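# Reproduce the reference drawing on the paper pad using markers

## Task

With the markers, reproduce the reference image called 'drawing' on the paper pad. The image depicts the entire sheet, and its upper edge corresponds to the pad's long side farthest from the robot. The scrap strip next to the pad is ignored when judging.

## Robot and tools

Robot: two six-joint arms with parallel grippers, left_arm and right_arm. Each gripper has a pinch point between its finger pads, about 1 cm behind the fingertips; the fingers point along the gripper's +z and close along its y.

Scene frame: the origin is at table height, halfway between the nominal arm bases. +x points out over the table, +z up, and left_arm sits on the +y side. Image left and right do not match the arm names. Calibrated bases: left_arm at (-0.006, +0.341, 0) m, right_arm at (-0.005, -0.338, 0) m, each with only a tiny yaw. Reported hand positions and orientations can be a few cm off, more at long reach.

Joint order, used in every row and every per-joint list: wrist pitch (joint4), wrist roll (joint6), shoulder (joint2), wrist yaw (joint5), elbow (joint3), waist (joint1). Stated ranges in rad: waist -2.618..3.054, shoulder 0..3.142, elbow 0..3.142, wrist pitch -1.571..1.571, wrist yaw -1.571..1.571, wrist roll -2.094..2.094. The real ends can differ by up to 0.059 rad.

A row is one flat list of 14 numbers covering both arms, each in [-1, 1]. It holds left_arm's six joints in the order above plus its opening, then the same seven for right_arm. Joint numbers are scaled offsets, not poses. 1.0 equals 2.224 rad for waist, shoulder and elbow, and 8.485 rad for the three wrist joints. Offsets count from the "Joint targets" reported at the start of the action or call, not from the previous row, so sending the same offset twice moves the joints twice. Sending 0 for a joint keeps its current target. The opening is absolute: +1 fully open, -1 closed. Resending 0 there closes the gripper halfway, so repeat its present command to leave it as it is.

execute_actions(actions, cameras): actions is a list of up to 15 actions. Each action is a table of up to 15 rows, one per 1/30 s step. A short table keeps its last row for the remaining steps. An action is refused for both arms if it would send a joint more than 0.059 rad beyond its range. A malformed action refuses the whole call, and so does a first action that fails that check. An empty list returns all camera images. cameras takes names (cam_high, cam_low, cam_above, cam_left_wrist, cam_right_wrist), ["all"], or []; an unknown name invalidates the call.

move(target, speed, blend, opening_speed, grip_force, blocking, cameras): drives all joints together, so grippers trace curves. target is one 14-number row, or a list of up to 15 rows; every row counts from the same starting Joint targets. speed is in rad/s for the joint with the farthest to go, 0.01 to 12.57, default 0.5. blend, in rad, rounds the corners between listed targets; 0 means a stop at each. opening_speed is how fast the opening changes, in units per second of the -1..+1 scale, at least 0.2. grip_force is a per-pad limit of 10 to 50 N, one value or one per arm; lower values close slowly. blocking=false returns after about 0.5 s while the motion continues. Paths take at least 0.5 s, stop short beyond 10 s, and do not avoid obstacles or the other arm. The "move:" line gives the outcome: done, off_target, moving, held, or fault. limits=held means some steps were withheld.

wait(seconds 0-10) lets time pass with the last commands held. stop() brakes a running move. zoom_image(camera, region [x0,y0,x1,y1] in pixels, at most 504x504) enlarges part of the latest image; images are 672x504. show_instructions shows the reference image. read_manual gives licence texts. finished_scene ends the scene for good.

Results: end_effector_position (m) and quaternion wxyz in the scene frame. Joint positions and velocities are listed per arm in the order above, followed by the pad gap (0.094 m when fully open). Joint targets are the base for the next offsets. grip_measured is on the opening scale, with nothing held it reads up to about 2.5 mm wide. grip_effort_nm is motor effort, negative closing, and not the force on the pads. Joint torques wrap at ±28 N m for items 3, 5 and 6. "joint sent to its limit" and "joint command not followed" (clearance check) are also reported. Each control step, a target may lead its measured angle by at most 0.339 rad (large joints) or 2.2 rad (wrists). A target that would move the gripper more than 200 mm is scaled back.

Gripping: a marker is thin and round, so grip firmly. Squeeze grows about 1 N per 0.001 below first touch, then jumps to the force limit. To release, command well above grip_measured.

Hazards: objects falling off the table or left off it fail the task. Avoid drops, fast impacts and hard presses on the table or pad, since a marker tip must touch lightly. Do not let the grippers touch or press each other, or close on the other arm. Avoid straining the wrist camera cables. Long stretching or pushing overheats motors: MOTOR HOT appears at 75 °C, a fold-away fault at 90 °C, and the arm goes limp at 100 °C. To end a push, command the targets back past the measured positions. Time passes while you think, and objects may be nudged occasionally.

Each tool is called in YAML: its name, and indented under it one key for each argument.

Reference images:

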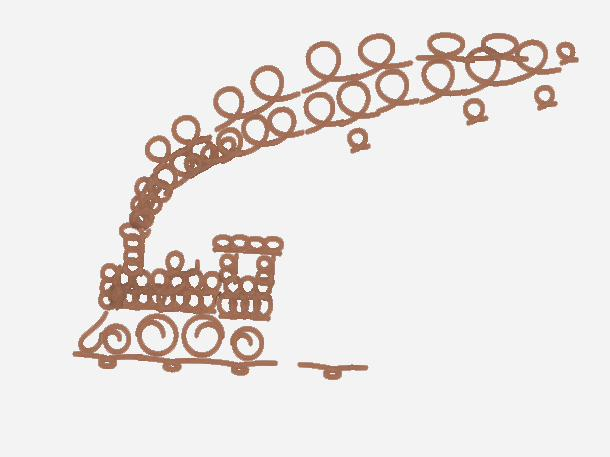

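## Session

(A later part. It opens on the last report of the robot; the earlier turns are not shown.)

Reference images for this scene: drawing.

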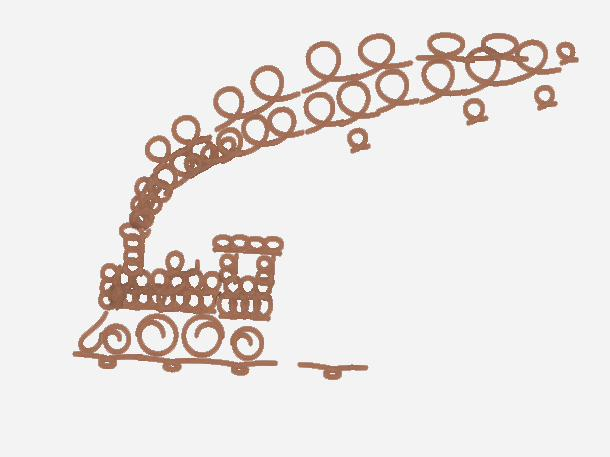

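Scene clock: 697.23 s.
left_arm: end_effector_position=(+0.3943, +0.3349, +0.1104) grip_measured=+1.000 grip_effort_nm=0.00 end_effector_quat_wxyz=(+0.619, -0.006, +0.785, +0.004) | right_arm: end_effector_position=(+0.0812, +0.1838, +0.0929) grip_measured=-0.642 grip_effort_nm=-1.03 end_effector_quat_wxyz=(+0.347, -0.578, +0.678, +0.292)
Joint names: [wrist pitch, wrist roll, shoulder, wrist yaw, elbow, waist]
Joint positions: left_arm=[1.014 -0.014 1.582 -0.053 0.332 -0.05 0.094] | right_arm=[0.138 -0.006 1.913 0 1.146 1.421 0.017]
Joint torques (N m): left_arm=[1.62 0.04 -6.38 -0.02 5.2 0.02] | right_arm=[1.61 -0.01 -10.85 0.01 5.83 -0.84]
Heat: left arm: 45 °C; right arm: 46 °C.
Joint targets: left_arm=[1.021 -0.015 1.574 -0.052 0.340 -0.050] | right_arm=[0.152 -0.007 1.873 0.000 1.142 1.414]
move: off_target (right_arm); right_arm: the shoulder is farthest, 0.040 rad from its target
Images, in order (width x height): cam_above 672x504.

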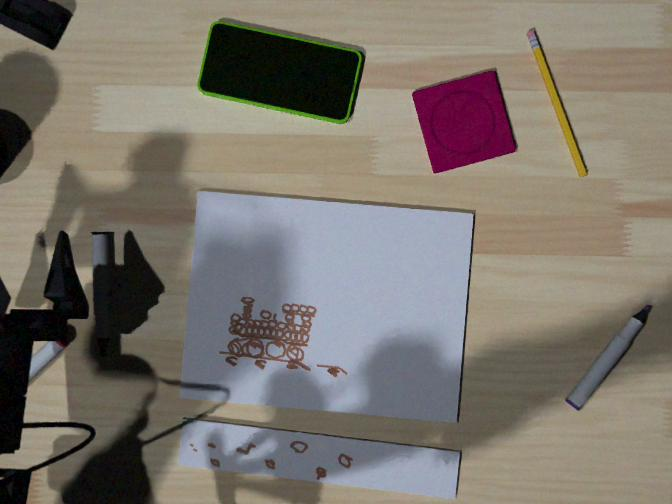

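move:
  target:
    - [0,0,0,0,0,0,1,0,0,0.1341,0,0.162,-0.21452,-0.9]
    - [0,0,0,0,0,0,1,0,0,0.1341,0,0.162,-0.22152,-0.9]
    - [0,0,0,0,0,0,1,0,0,0.1476,0,0.1666,-0.22152,-0.9]
    - [0,0,0,0,0,0,1,0,0,0.15176,0,0.17246,-0.22323,-0.9]
    - [0,0,0,0,0,0,1,0,0,0.15349,0,0.17489,-0.22576,-0.9]
    - [0,0,0,0,0,0,1,0,0,0.12742,0,0.14998,-0.22829,-0.9]
    - [0,0,0,0,0,0,1,0,0,0.12326,0,0.14412,-0.22934,-0.9]
    - [0,0,0,0,0,0,1,0,0,0.1191,0,0.13826,-0.2182,-0.9]
    - [0,0,0,0,0,0,1,0,0,0.11737,0,0.13583,-0.21567,-0.9]
    - [0,0,0,0,0,0,1,0,0,0.14344,0,0.16074,-0.21314,-0.9]
    - [0,0,0,0,0,0,1,0,0,0.1476,0,0.1666,-0.21209,-0.9]
    - [0,0,0,0,0,0,1,0,0,0.11156,0,0.1666,-0.21209,-0.9]
  speed: [0.4,0.05,0.06,0.04,0.035,0.2,0.04,0.1,0.035,0.2,0.04,0.15]
  blend: [0,0,0,0.002,0.002,0.002,0.002,0.002,0.002,0.002,0.002,0]

move:
  target:
    - [0,0,0,0,0,0,1,0,0,0.02673,0,0.00133,-0.00784,-0.9]
    - [0,0,0,0,0,0,1,0,0,0.02673,0,0.00133,-0.01484,-0.9]
    - [0,0,0,0,0,0,1,0,0,0.04023,0,0.00593,-0.01484,-0.9]
    - [0,0,0,0,0,0,1,0,0,0.04393,0,0.01114,-0.01642,-0.9]
    - [0,0,0,0,0,0,1,0,0,0.04547,0,0.0133,-0.01866,-0.9]
    - [0,0,0,0,0,0,1,0,0,0.01944,0,-0.01134,-0.0209,-0.9]
    - [0,0,0,0,0,0,1,0,0,0.01574,0,-0.01655,-0.02183,-0.9]
    - [0,0,0,0,0,0,1,0,0,0.01204,0,-0.02176,-0.01084,-0.9]
    - [0,0,0,0,0,0,1,0,0,0.0105,0,-0.02392,-0.0086,-0.9]
    - [0,0,0,0,0,0,1,0,0,0.03653,0,0.00072,-0.00636,-0.9]
    - [0,0,0,0,0,0,1,0,0,0.04023,0,0.00593,-0.00543,-0.9]
    - [0,0,0,0,0,0,1,0,0,0.00404,0,0.00593,-0.00543,-0.9]
  speed: [0.3,0.05,0.06,0.04,0.035,0.2,0.04,0.1,0.035,0.2,0.04,0.15]
  blend: [0,0,0,0.002,0.002,0.002,0.002,0.002,0.002,0.002,0.002,0]

move:
  target:
    - [0,0,0,0,0,0,1,0,0,-0.00512,0,-0.03232,-0.0047,-0.9]
    - [0,0,0,0,0,0,1,0,0,-0.00512,0,-0.01212,-0.0117,-0.9]
    - [0,0,0,0,0,0,1,0,0,0.03088,0,-0.00752,-0.0117,-0.9]
    - [0,0,0,0,0,0,1,0,0,0.03458,0,-0.00234,-0.01329,-0.9]
    - [0,0,0,0,0,0,1,0,0,0.03612,0,-0.00019,-0.01555,-0.9]
    - [0,0,0,0,0,0,1,0,0,0.01028,0,-0.02482,-0.01781,-0.9]
    - [0,0,0,0,0,0,1,0,0,0.00658,0,-0.03,-0.01874,-0.9]
    - [0,0,0,0,0,0,1,0,0,0.00288,0,-0.03518,-0.00772,-0.9]
    - [0,0,0,0,0,0,1,0,0,0.00134,0,-0.03733,-0.00546,-0.9]
    - [0,0,0,0,0,0,1,0,0,0.02718,0,-0.0127,-0.0032,-0.9]
    - [0,0,0,0,0,0,1,0,0,0.03088,0,-0.00752,-0.00227,-0.9]
    - [0,0,0,0,0,0,1,0,0,-0.00512,0,-0.00752,-0.00227,-0.9]
  speed: [0.3,0.05,0.06,0.04,0.035,0.2,0.04,0.1,0.035,0.2,0.04,0.15]
  blend: [0,0,0,0.002,0.002,0.002,0.002,0.002,0.002,0.002,0.002,0]

move:
  target:
    - [0,0,0,0,0,0,1,0,0,0.03248,0,0.00954,-0.00504,-0.9]
    - [0,0,0,0,0,0,1,0,0,0.03248,0,0.00954,-0.01204,-0.9]
    - [0,0,0,0,0,0,1,0,0,0.04598,0,0.01414,-0.01204,-0.9]
    - [0,0,0,0,0,0,1,0,0,0.05014,0,0.02003,-0.01372,-0.9]
    - [0,0,0,0,0,0,1,0,0,0.05187,0,0.02247,-0.01622,-0.9]
    - [0,0,0,0,0,0,1,0,0,0.02548,0,-0.00245,-0.01872,-0.9]
    - [0,0,0,0,0,0,1,0,0,0.02132,0,-0.00834,-0.01976,-0.9]
    - [0,0,0,0,0,0,1,0,0,0.01716,0,-0.01423,-0.00867,-0.9]
    - [0,0,0,0,0,0,1,0,0,0.01543,0,-0.01667,-0.00617,-0.9]
    - [0,0,0,0,0,0,1,0,0,0.04182,0,0.00825,-0.00367,-0.9]
    - [0,0,0,0,0,0,1,0,0,0.04598,0,0.01414,-0.00263,-0.9]
    - [0,0,0,0,0,0,1,0,0,0.00962,0,0.01414,-0.00263,-0.9]
  speed: [0.3,0.05,0.06,0.04,0.035,0.2,0.04,0.1,0.035,0.2,0.04,0.15]
  blend: [0,0,0,0.002,0.002,0.002,0.002,0.002,0.002,0.002,0.002,0]

move:
  target:
    - [0,0,0,0,0,0,1,0,0,-0.01024,0,-0.03986,-0.00561,-0.9]
    - [0,0,0,0,0,0,1,0,0,-0.01024,0,-0.01966,-0.01261,-0.9]
    - [0,0,0,0,0,0,1,0,0,0.02573,0,-0.01506,-0.01261,-0.9]
    - [0,0,0,0,0,0,1,0,0,0.02989,0,-0.0092,-0.01433,-0.9]
    - [0,0,0,0,0,0,1,0,0,0.03162,0,-0.00677,-0.01687,-0.9]
    - [0,0,0,0,0,0,1,0,0,0.00562,0,-0.03168,-0.01941,-0.9]
    - [0,0,0,0,0,0,1,0,0,0.00146,0,-0.03754,-0.02046,-0.9]
    - [0,0,0,0,0,0,1,0,0,-0.0027,0,-0.0434,-0.00931,-0.9]
    - [0,0,0,0,0,0,1,0,0,-0.00443,0,-0.04583,-0.00677,-0.9]
    - [0,0,0,0,0,0,1,0,0,0.02157,0,-0.02092,-0.00423,-0.9]
    - [0,0,0,0,0,0,1,0,0,0.02573,0,-0.01506,-0.00318,-0.9]
    - [0,0,0,0,0,0,1,0,0,-0.01024,0,-0.01506,-0.00318,-0.9]
  speed: [0.3,0.05,0.06,0.04,0.035,0.2,0.04,0.1,0.035,0.2,0.04,0.15]
  blend: [0,0,0,0.002,0.002,0.002,0.002,0.002,0.002,0.002,0.002,0]

move:
  target:
    - [0,0,0,0,0,0,1,0,0,0.02795,0,0.00316,-0.00654,-0.9]
    - [0,0,0,0,0,0,1,0,0,0.02795,0,0.00316,-0.01354,-0.9]
    - [0,0,0,0,0,0,1,0,0,0.04145,0,0.00776,-0.01354,-0.9]
    - [0,0,0,0,0,0,1,0,0,0.04607,0,0.01426,-0.01535,-0.9]
    - [0,0,0,0,0,0,1,0,0,0.04799,0,0.01696,-0.01814,-0.9]
    - [0,0,0,0,0,0,1,0,0,0.0216,0,-0.00822,-0.02093,-0.9]
    - [0,0,0,0,0,0,1,0,0,0.01698,0,-0.01472,-0.02209,-0.9]
    - [0,0,0,0,0,0,1,0,0,0.01236,0,-0.02122,-0.01086,-0.9]
    - [0,0,0,0,0,0,1,0,0,0.01044,0,-0.02392,-0.00807,-0.9]
    - [0,0,0,0,0,0,1,0,0,0.03683,0,0.00126,-0.00528,-0.9]
    - [0,0,0,0,0,0,1,0,0,0.04145,0,0.00776,-0.00412,-0.9]
    - [0,0,0,0,0,0,1,0,0,0.00528,0,0.00776,-0.00412,-0.9]
  speed: [0.3,0.05,0.06,0.04,0.035,0.2,0.04,0.1,0.035,0.2,0.04,0.15]
  blend: [0,0,0,0.002,0.002,0.002,0.002,0.002,0.002,0.002,0.002,0]

move:
  target:
    - [0,0,0,0,0,0,1,0,0,0.03605,0,0.01443,-0.00893,-0.9]
    - [0,0,0,0,0,0,1,0,0,0.03605,0,0.01443,-0.01593,-0.9]
    - [0,0,0,0,0,0,1,0,0,0.04955,0,0.01903,-0.01593,-0.9]
    - [0,0,0,0,0,0,1,0,0,0.05514,0,0.0271,-0.01792,-0.9]
    - [0,0,0,0,0,0,1,0,0,0.05745,0,0.03045,-0.02121,-0.9]
    - [0,0,0,0,0,0,1,0,0,0.03223,0,0.00758,-0.02242,-0.9]
    - [0,0,0,0,0,0,1,0,0,0.03019,0,0.00462,-0.0245,-0.9]
    - [0,0,0,0,0,0,1,0,0,0.0246,0,-0.00345,-0.02587,-0.9]
    - [0,0,0,0,0,0,1,0,0,0.02255,0,-0.00641,-0.01571,-0.9]
    - [0,0,0,0,0,0,1,0,0,0.01901,0,-0.01152,-0.0145,-0.9]
    - [0,0,0,0,0,0,1,0,0,0.0167,0,-0.01487,-0.01121,-0.9]
    - [0,0,0,0,0,0,1,0,0,0.04192,0,0.008,-0.01,-0.9]
    - [0,0,0,0,0,0,1,0,0,0.04396,0,0.01096,-0.00792,-0.9]
    - [0,0,0,0,0,0,1,0,0,0.04955,0,0.01903,-0.00655,-0.9]
    - [0,0,0,0,0,0,1,0,0,0.0129,0,0.01903,-0.00655,-0.9]
  speed: [0.3,0.05,0.06,0.05,0.03,0.25,0.03,0.05,0.1,0.05,0.03,0.25,0.035,0.05,0.15]
  blend: [0,0,0,0.002,0.002,0.002,0.002,0.002,0.002,0.002,0.002,0.002,0.002,0.002,0]

move:
  target:
    - [0,0,0,0,0,0,1,0,0,-0.01765,0,-0.0508,-0.00366,-0.9]
    - [0,0,0,0,0,0,1,0,0,-0.01765,0,-0.0306,-0.01066,-0.9]
    - [0,0,0,0,0,0,1,0,0,0.01835,0,-0.026,-0.01066,-0.9]
    - [0,0,0,0,0,0,1,0,0,0.02297,0,-0.01957,-0.01249,-0.9]
    - [0,0,0,0,0,0,1,0,0,0.02489,0,-0.0169,-0.0153,-0.9]
    - [0,0,0,0,0,0,1,0,0,-0.00133,0,-0.04205,-0.01811,-0.9]
    - [0,0,0,0,0,0,1,0,0,-0.00595,0,-0.04848,-0.01928,-0.9]
    - [0,0,0,0,0,0,1,0,0,-0.01057,0,-0.05491,-0.00802,-0.9]
    - [0,0,0,0,0,0,1,0,0,-0.01249,0,-0.05758,-0.00521,-0.9]
    - [0,0,0,0,0,0,1,0,0,0.01373,0,-0.03243,-0.0024,-0.9]
    - [0,0,0,0,0,0,1,0,0,0.01835,0,-0.026,-0.00123,-0.9]
    - [0,0,0,0,0,0,1,0,0,-0.01765,0,-0.026,-0.00123,-0.9]
  speed: [0.3,0.05,0.06,0.04,0.035,0.2,0.04,0.1,0.035,0.2,0.04,0.15]
  blend: [0,0,0,0.002,0.002,0.002,0.002,0.002,0.002,0.002,0.002,0]

move:
  target:
    - [0,0,0,0,0,0,1,0,0,-0.00476,0,-0.03177,-0.00752,-0.9]
    - [0,0,0,0,0,0,1,0,0,-0.00476,0,-0.01157,-0.01452,-0.9]
    - [0,0,0,0,0,0,1,0,0,0.03106,0,-0.00697,-0.01452,-0.9]
    - [0,0,0,0,0,0,1,0,0,0.0343,0,-0.00247,-0.01601,-0.9]
    - [0,0,0,0,0,0,1,0,0,0.03564,0,-0.0006,-0.01799,-0.9]
    - [0,0,0,0,0,0,1,0,0,0.01018,0,-0.02495,-0.01997,-0.9]
    - [0,0,0,0,0,0,1,0,0,0.00694,0,-0.02945,-0.02079,-0.9]
    - [0,0,0,0,0,0,1,0,0,0.0037,0,-0.03395,-0.00985,-0.9]
    - [0,0,0,0,0,0,1,0,0,0.00236,0,-0.03582,-0.00787,-0.9]
    - [0,0,0,0,0,0,1,0,0,0.02782,0,-0.01147,-0.00589,-0.9]
    - [0,0,0,0,0,0,1,0,0,0.03106,0,-0.00697,-0.00507,-0.9]
    - [0,0,0,0,0,0,1,0,0,-0.00476,0,-0.00697,-0.00507,-0.9]
  speed: [0.3,0.05,0.06,0.04,0.035,0.2,0.04,0.1,0.035,0.2,0.04,0.15]
  blend: [0,0,0,0.002,0.002,0.002,0.002,0.002,0.002,0.002,0.002,0]

move:
  target:
    - [0,0,0,0,0,0,1,0,0,-0.00425,0,-0.03098,-0.00869,-0.9]
    - [0,0,0,0,0,0,1,0,0,-0.00425,0,-0.01078,-0.01569,-0.9]
    - [0,0,0,0,0,0,1,0,0,0.03141,0,-0.00618,-0.01569,-0.9]
    - [0,0,0,0,0,0,1,0,0,0.03531,0,-0.00074,-0.01738,-0.9]
    - [0,0,0,0,0,0,1,0,0,0.03693,0,0.00152,-0.01981,-0.9]
    - [0,0,0,0,0,0,1,0,0,0.01135,0,-0.02322,-0.02224,-0.9]
    - [0,0,0,0,0,0,1,0,0,0.00745,0,-0.02866,-0.02324,-0.9]
    - [0,0,0,0,0,0,1,0,0,0.00355,0,-0.0341,-0.0121,-0.9]
    - [0,0,0,0,0,0,1,0,0,0.00193,0,-0.03636,-0.00967,-0.9]
    - [0,0,0,0,0,0,1,0,0,0.02751,0,-0.01162,-0.00724,-0.9]
    - [0,0,0,0,0,0,1,0,0,0.03141,0,-0.00618,-0.00624,-0.9]
    - [0,0,0,0,0,0,1,0,0,-0.00425,0,-0.00618,-0.00624,-0.9]
  speed: [0.3,0.05,0.06,0.04,0.035,0.2,0.04,0.1,0.035,0.2,0.04,0.15]
  blend: [0,0,0,0.002,0.002,0.002,0.002,0.002,0.002,0.002,0.002,0]

move:
  target:
    - [0,0,0,0,0,0,1,0,0,0.0437,0,0.02585,-0.00236,-0.9]
    - [0,0,0,0,0,0,1,0,0,0.0437,0,0.02585,-0.00936,-0.9]
    - [0,0,0,0,0,0,1,0,0,0.0572,0,0.03045,-0.00936,-0.9]
    - [0,0,0,0,0,0,1,0,0,0.06323,0,0.03905,-0.01148,-0.9]
    - [0,0,0,0,0,0,1,0,0,0.06573,0,0.04262,-0.01508,-0.9]
    - [0,0,0,0,0,0,1,0,0,0.0407,0,0.01973,-0.0164,-0.9]
    - [0,0,0,0,0,0,1,0,0,0.03849,0,0.01657,-0.01868,-0.9]
    - [0,0,0,0,0,0,1,0,0,0.03246,0,0.00797,-0.02017,-0.9]
    - [0,0,0,0,0,0,1,0,0,0.03025,0,0.00482,-0.00996,-0.9]
    - [0,0,0,0,0,0,1,0,0,0.02643,0,-0.00063,-0.00864,-0.9]
    - [0,0,0,0,0,0,1,0,0,0.02393,0,-0.0042,-0.00504,-0.9]
    - [0,0,0,0,0,0,1,0,0,0.04896,0,0.01869,-0.00372,-0.9]
    - [0,0,0,0,0,0,1,0,0,0.05117,0,0.02185,-0.00144,-0.9]
    - [0,0,0,0,0,0,1,0,0,0.0572,0,0.03045,0.00005,-0.9]
    - [0,0,0,0,0,0,1,0,0,0.02076,0,0.03045,0.00005,-0.9]
  speed: [0.3,0.05,0.06,0.05,0.03,0.25,0.03,0.05,0.1,0.05,0.03,0.25,0.035,0.05,0.15]
  blend: [0,0,0,0.002,0.002,0.002,0.002,0.002,0.002,0.002,0.002,0.002,0.002,0.002,0]

move:
  target: [0,0,0,0,0,0,1,0,0,-0.012,0,0,0.22,-0.9]
  speed: 0.4
  cameras: ["cam_above"]

zoom_image:
  camera: "cam_above"
  region: [225, 230, 335, 318]

Scene clock: 718.13 s.
left_arm: end_effector_position=(+0.3943, +0.3349, +0.1104) grip_measured=+1.000 grip_effort_nm=0.00 end_effector_quat_wxyz=(+0.619, -0.006, +0.785, +0.004) | right_arm: end_effector_position=(+0.3642, +0.1451, +0.0976) grip_measured=-0.642 grip_effort_nm=-1.03 end_effector_quat_wxyz=(+0.439, -0.388, +0.781, +0.213)
Joint names: [wrist pitch, wrist roll, shoulder, wrist yaw, elbow, waist]
Joint positions: left_arm=[1.014 -0.014 1.582 -0.053 0.332 -0.05 0.094] | right_arm=[0.137 -0.006 2.163 0.005 1.476 0.935 0.017]
Joint torques (N m): left_arm=[1.67 0.04 -6.39 -0.03 5.24 0.03] | right_arm=[1.68 -0.01 -12.75 -0.04 9.81 0.57]
Heat: left arm: 45 °C; right arm: 46 °C.
Joint targets: left_arm=[1.021 -0.015 1.574 -0.052 0.340 -0.050] | right_arm=[0.152 -0.007 2.121 0.000 1.512 0.942]
move: off_target (right_arm); right_arm: the shoulder is farthest, 0.042 rad from its target

Scene clock: 723.37 s.
left_arm: end_effector_position=(+0.3943, +0.3349, +0.1104) grip_measured=+1.000 grip_effort_nm=0.00 end_effector_quat_wxyz=(+0.619, -0.006, +0.785, +0.004) | right_arm: end_effector_position=(+0.3717, +0.1431, +0.0980) grip_measured=-0.642 grip_effort_nm=-1.03 end_effector_quat_wxyz=(+0.442, -0.383, +0.783, +0.211)
Joint names: [wrist pitch, wrist roll, shoulder, wrist yaw, elbow, waist]
Joint positions: left_arm=[1.014 -0.014 1.582 -0.053 0.332 -0.05 0.094] | right_arm=[0.137 -0.006 2.172 0.005 1.489 0.923 0.017]
Joint torques (N m): left_arm=[1.64 0.05 -6.46 -0.03 5.3 0.03] | right_arm=[1.66 -0.01 -12.94 -0.04 9.81 0.57]
Heat: left arm: 45 °C; right arm: 46 °C.
Joint targets: left_arm=[1.021 -0.015 1.574 -0.052 0.340 -0.050] | right_arm=[0.152 -0.007 2.130 0.000 1.526 0.930]
move: off_target (right_arm); right_arm: the shoulder is farthest, 0.042 rad from its target

Scene clock: 730.00 s.
left_arm: end_effector_position=(+0.3943, +0.3349, +0.1104) grip_measured=+1.000 grip_effort_nm=0.00 end_effector_quat_wxyz=(+0.619, -0.006, +0.785, +0.004) | right_arm: end_effector_position=(+0.3720, +0.1382, +0.0977) grip_measured=-0.642 grip_effort_nm=-1.03 end_effector_quat_wxyz=(+0.441, -0.382, +0.785, +0.209)
Joint names: [wrist pitch, wrist roll, shoulder, wrist yaw, elbow, waist]
Joint positions: left_arm=[1.014 -0.014 1.582 -0.053 0.332 -0.05 0.094] | right_arm=[0.138 -0.006 2.16 0.005 1.472 0.918 0.017]
Joint torques (N m): left_arm=[1.65 0.02 -6.3 -0.04 5.27 -0.12] | right_arm=[1.62 -0.01 -12.78 -0.03 9.83 0.57]
Heat: left arm: 45 °C; right arm: 46 °C.
Joint targets: left_arm=[1.021 -0.015 1.574 -0.052 0.340 -0.050] | right_arm=[0.152 -0.007 2.119 0.000 1.509 0.924]
move: off_target (right_arm); right_arm: the shoulder is farthest, 0.042 rad from its target

Scene clock: 735.47 s.
left_arm: end_effector_position=(+0.3943, +0.3349, +0.1104) grip_measured=+1.000 grip_effort_nm=0.00 end_effector_quat_wxyz=(+0.619, -0.006, +0.785, +0.004) | right_arm: end_effector_position=(+0.3791, +0.1415, +0.0987) grip_measured=-0.642 grip_effort_nm=-1.03 end_effector_quat_wxyz=(+0.446, -0.378, +0.784, +0.210)
Joint names: [wrist pitch, wrist roll, shoulder, wrist yaw, elbow, waist]
Joint positions: left_arm=[1.014 -0.014 1.582 -0.053 0.332 -0.05 0.094] | right_arm=[0.138 -0.006 2.182 0.005 1.503 0.912 0.017]
Joint torques (N m): left_arm=[1.67 0.06 -6.38 -0.06 5.29 -0.1] | right_arm=[1.65 -0.01 -13 -0.04 9.8 0.57]
Heat: left arm: 45 °C; right arm: 46 °C.
Joint targets: left_arm=[1.021 -0.015 1.574 -0.052 0.340 -0.050] | right_arm=[0.152 -0.007 2.140 0.000 1.540 0.919]
move: off_target (right_arm); right_arm: the shoulder is farthest, 0.042 rad from its target

Scene clock: 742.17 s.
left_arm: end_effector_position=(+0.3943, +0.3349, +0.1104) grip_measured=+1.000 grip_effort_nm=0.00 end_effector_quat_wxyz=(+0.619, -0.006, +0.785, +0.004) | right_arm: end_effector_position=(+0.3777, +0.1331, +0.0978) grip_measured=-0.642 grip_effort_nm=-1.03 end_effector_quat_wxyz=(+0.442, -0.377, +0.787, +0.207)
Joint names: [wrist pitch, wrist roll, shoulder, wrist yaw, elbow, waist]
Joint positions: left_arm=[1.014 -0.014 1.582 -0.053 0.332 -0.05 0.094] | right_arm=[0.138 -0.006 2.159 0.005 1.47 0.905 0.017]
Joint torques (N m): left_arm=[1.65 0.03 -6.28 -0.05 5.14 0.06] | right_arm=[1.68 -0.01 -12.71 -0.04 9.73 0.57]
Heat: left arm: 45 °C; right arm: 46 °C.
Joint targets: left_arm=[1.021 -0.015 1.574 -0.052 0.340 -0.050] | right_arm=[0.152 -0.007 2.117 0.000 1.507 0.912]
move: off_target (right_arm); right_arm: the shoulder is farthest, 0.042 rad from its target

Scene clock: 747.70 s.
left_arm: end_effector_position=(+0.3943, +0.3349, +0.1104) grip_measured=+1.000 grip_effort_nm=0.00 end_effector_quat_wxyz=(+0.619, -0.006, +0.785, +0.004) | right_arm: end_effector_position=(+0.3845, +0.1325, +0.0981) grip_measured=-0.642 grip_effort_nm=-1.03 end_effector_quat_wxyz=(+0.445, -0.372, +0.788, +0.205)
Joint names: [wrist pitch, wrist roll, shoulder, wrist yaw, elbow, waist]
Joint positions: left_arm=[1.014 -0.014 1.582 -0.053 0.332 -0.05 0.094] | right_arm=[0.138 -0.006 2.171 0.005 1.487 0.896 0.017]
Joint torques (N m): left_arm=[1.66 0.02 -6.39 -0.04 5.34 -0.08] | right_arm=[1.66 -0.02 -12.88 -0.04 9.69 0.57]
Heat: left arm: 45 °C; right arm: 46 °C.
Joint targets: left_arm=[1.021 -0.015 1.574 -0.052 0.340 -0.050] | right_arm=[0.152 -0.007 2.129 0.000 1.524 0.903]
move: off_target (right_arm); right_arm: the shoulder is farthest, 0.042 rad from its target

Scene clock: 754.10 s.
left_arm: end_effector_position=(+0.3943, +0.3349, +0.1104) grip_measured=+1.000 grip_effort_nm=0.00 end_effector_quat_wxyz=(+0.619, -0.006, +0.785, +0.004) | right_arm: end_effector_position=(+0.3973, +0.1338, +0.0992) grip_measured=-0.642 grip_effort_nm=-1.03 end_effector_quat_wxyz=(+0.452, -0.365, +0.788, +0.204)
Joint names: [wrist pitch, wrist roll, shoulder, wrist yaw, elbow, waist]
Joint positions: left_arm=[1.014 -0.014 1.582 -0.053 0.332 -0.05 0.094] | right_arm=[0.137 -0.006 2.2 0.005 1.529 0.881 0.017]
Joint torques (N m): left_arm=[1.65 0.03 -6.39 -0.06 5.2 -0.03] | right_arm=[1.66 -0.01 -13.14 -0.03 9.88 0.57]
Heat: left arm: 45 °C; right arm: 46 °C.
Joint targets: left_arm=[1.021 -0.015 1.574 -0.052 0.340 -0.050] | right_arm=[0.152 -0.007 2.158 0.000 1.566 0.888]
move: off_target (right_arm); right_arm: the shoulder is farthest, 0.043 rad from its target

Scene clock: 760.90 s.
left_arm: end_effector_position=(+0.3943, +0.3349, +0.1104) grip_measured=+1.000 grip_effort_nm=0.00 end_effector_quat_wxyz=(+0.619, -0.006, +0.785, +0.004) | right_arm: end_effector_position=(+0.3904, +0.1229, +0.0977) grip_measured=-0.642 grip_effort_nm=-1.03 end_effector_quat_wxyz=(+0.445, -0.366, +0.792, +0.201)
Joint names: [wrist pitch, wrist roll, shoulder, wrist yaw, elbow, waist]
Joint positions: left_arm=[1.014 -0.014 1.582 -0.053 0.332 -0.05 0.094] | right_arm=[0.137 -0.006 2.16 0.005 1.472 0.878 0.017]
Joint torques (N m): left_arm=[1.68 0.02 -6.42 0.02 5.19 0.01] | right_arm=[1.64 -0.01 -12.74 -0.04 9.84 0.57]
Heat: left arm: 45 °C; right arm: 46 °C.
Joint targets: left_arm=[1.021 -0.015 1.574 -0.052 0.340 -0.050] | right_arm=[0.152 -0.007 2.118 0.000 1.508 0.885]
move: off_target (right_arm); right_arm: the shoulder is farthest, 0.041 rad from its target

Scene clock: 767.23 s.
left_arm: end_effector_position=(+0.3943, +0.3349, +0.1104) grip_measured=+1.000 grip_effort_nm=0.00 end_effector_quat_wxyz=(+0.619, -0.006, +0.785, +0.004) | right_arm: end_effector_position=(+0.3931, +0.1159, +0.0971) grip_measured=-0.642 grip_effort_nm=-1.03 end_effector_quat_wxyz=(+0.444, -0.362, +0.795, +0.197)
Joint names: [wrist pitch, wrist roll, shoulder, wrist yaw, elbow, waist]
Joint positions: left_arm=[1.014 -0.014 1.582 -0.053 0.332 -0.05 0.094] | right_arm=[0.138 -0.006 2.149 0.005 1.456 0.867 0.017]
Joint torques (N m): left_arm=[1.68 0.02 -6.42 -0.04 5.24 -0.05] | right_arm=[1.65 -0.01 -12.72 -0.04 9.81 0.58]
Heat: left arm: 45 °C; right arm: 46 °C.
Joint targets: left_arm=[1.021 -0.015 1.574 -0.052 0.340 -0.050] | right_arm=[0.152 -0.007 2.108 0.000 1.493 0.874]
move: off_target (right_arm); right_arm: the shoulder is farthest, 0.042 rad from its target

Scene clock: 773.77 s.
left_arm: end_effector_position=(+0.3943, +0.3349, +0.1104) grip_measured=+1.000 grip_effort_nm=0.00 end_effector_quat_wxyz=(+0.619, -0.006, +0.785, +0.004) | right_arm: end_effector_position=(+0.3975, +0.1080, +0.0969) grip_measured=-0.642 grip_effort_nm=-1.03 end_effector_quat_wxyz=(+0.444, -0.357, +0.799, +0.194)
Joint names: [wrist pitch, wrist roll, shoulder, wrist yaw, elbow, waist]
Joint positions: left_arm=[1.014 -0.014 1.582 -0.053 0.332 -0.05 0.094] | right_arm=[0.138 -0.006 2.14 0.005 1.443 0.853 0.017]
Joint torques (N m): left_arm=[1.67 0.08 -6.49 -0.01 5.23 0.02] | right_arm=[1.64 -0.02 -12.66 -0.03 9.83 0.58]
Heat: left arm: 45 °C; right arm: 47 °C.
Joint targets: left_arm=[1.021 -0.015 1.574 -0.052 0.340 -0.050] | right_arm=[0.152 -0.007 2.099 0.000 1.479 0.860]
move: off_target (right_arm); right_arm: the shoulder is farthest, 0.041 rad from its target

Scene clock: 780.03 s.
left_arm: end_effector_position=(+0.3943, +0.3349, +0.1104) grip_measured=+1.000 grip_effort_nm=0.00 end_effector_quat_wxyz=(+0.619, -0.006, +0.785, +0.004) | right_arm: end_effector_position=(+0.4073, +0.1192, +0.0983) grip_measured=-0.642 grip_effort_nm=-1.03 end_effector_quat_wxyz=(+0.451, -0.355, +0.795, +0.197)
Joint names: [wrist pitch, wrist roll, shoulder, wrist yaw, elbow, waist]
Joint positions: left_arm=[1.014 -0.014 1.582 -0.053 0.332 -0.05 0.094] | right_arm=[0.136 -0.006 2.187 0.005 1.51 0.853 0.017]
Joint torques (N m): left_arm=[1.7 0.07 -6.56 -0.07 5.18 0.08] | right_arm=[1.7 -0.01 -13.01 -0.04 9.87 0.57]
Heat: left arm: 45 °C; right arm: 47 °C.
Joint targets: left_arm=[1.021 -0.015 1.574 -0.052 0.340 -0.050] | right_arm=[0.152 -0.007 2.145 0.000 1.547 0.860]
move: off_target (right_arm); right_arm: the shoulder is farthest, 0.042 rad from its target

Scene clock: 781.73 s.
left_arm: end_effector_position=(+0.3943, +0.3355, +0.1104) grip_measured=+1.000 grip_effort_nm=0.00 end_effector_quat_wxyz=(+0.619, -0.006, +0.785, +0.004) | right_arm: end_effector_position=(+0.1433, +0.2583, +0.1092) grip_measured=-0.642 grip_effort_nm=-1.03 end_effector_quat_wxyz=(+0.395, -0.533, +0.684, +0.302)
Joint names: [wrist pitch, wrist roll, shoulder, wrist yaw, elbow, waist]
Joint positions: left_arm=[1.014 -0.014 1.582 -0.053 0.332 -0.049 0.094] | right_arm=[0.125 -0.002 2.165 0.013 1.51 1.346 0.017]
Joint torques (N m): left_arm=[1.69 0.04 -6.35 -0.03 5.26 -0.17] | right_arm=[1.77 -0.06 -13.31 -0.12 9.96 0.38]
Heat: left arm: 45 °C; right arm: 47 °C.
Joint targets: left_arm=[1.021 -0.015 1.574 -0.052 0.340 -0.050] | right_arm=[0.152 -0.007 2.118 0.000 1.547 1.350]
move: off_target (right_arm); right_arm: the shoulder is farthest, 0.047 rad from its target
Images, in order (width x height): cam_above 672x504.

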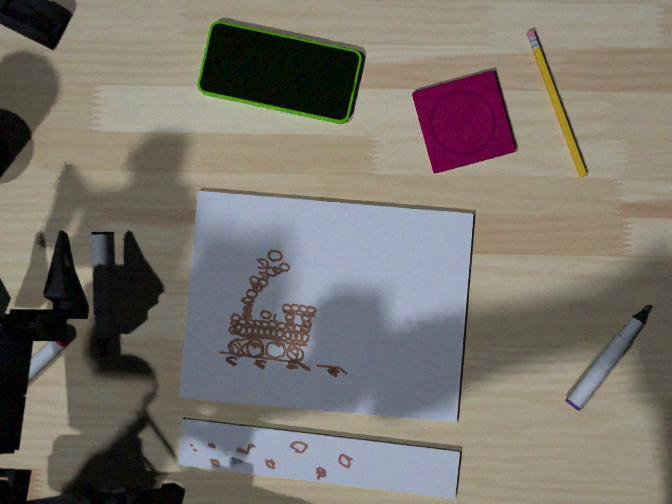

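Scaled by 4.582 from the camera's 672x504 image, which has a finer 960x720 frame.

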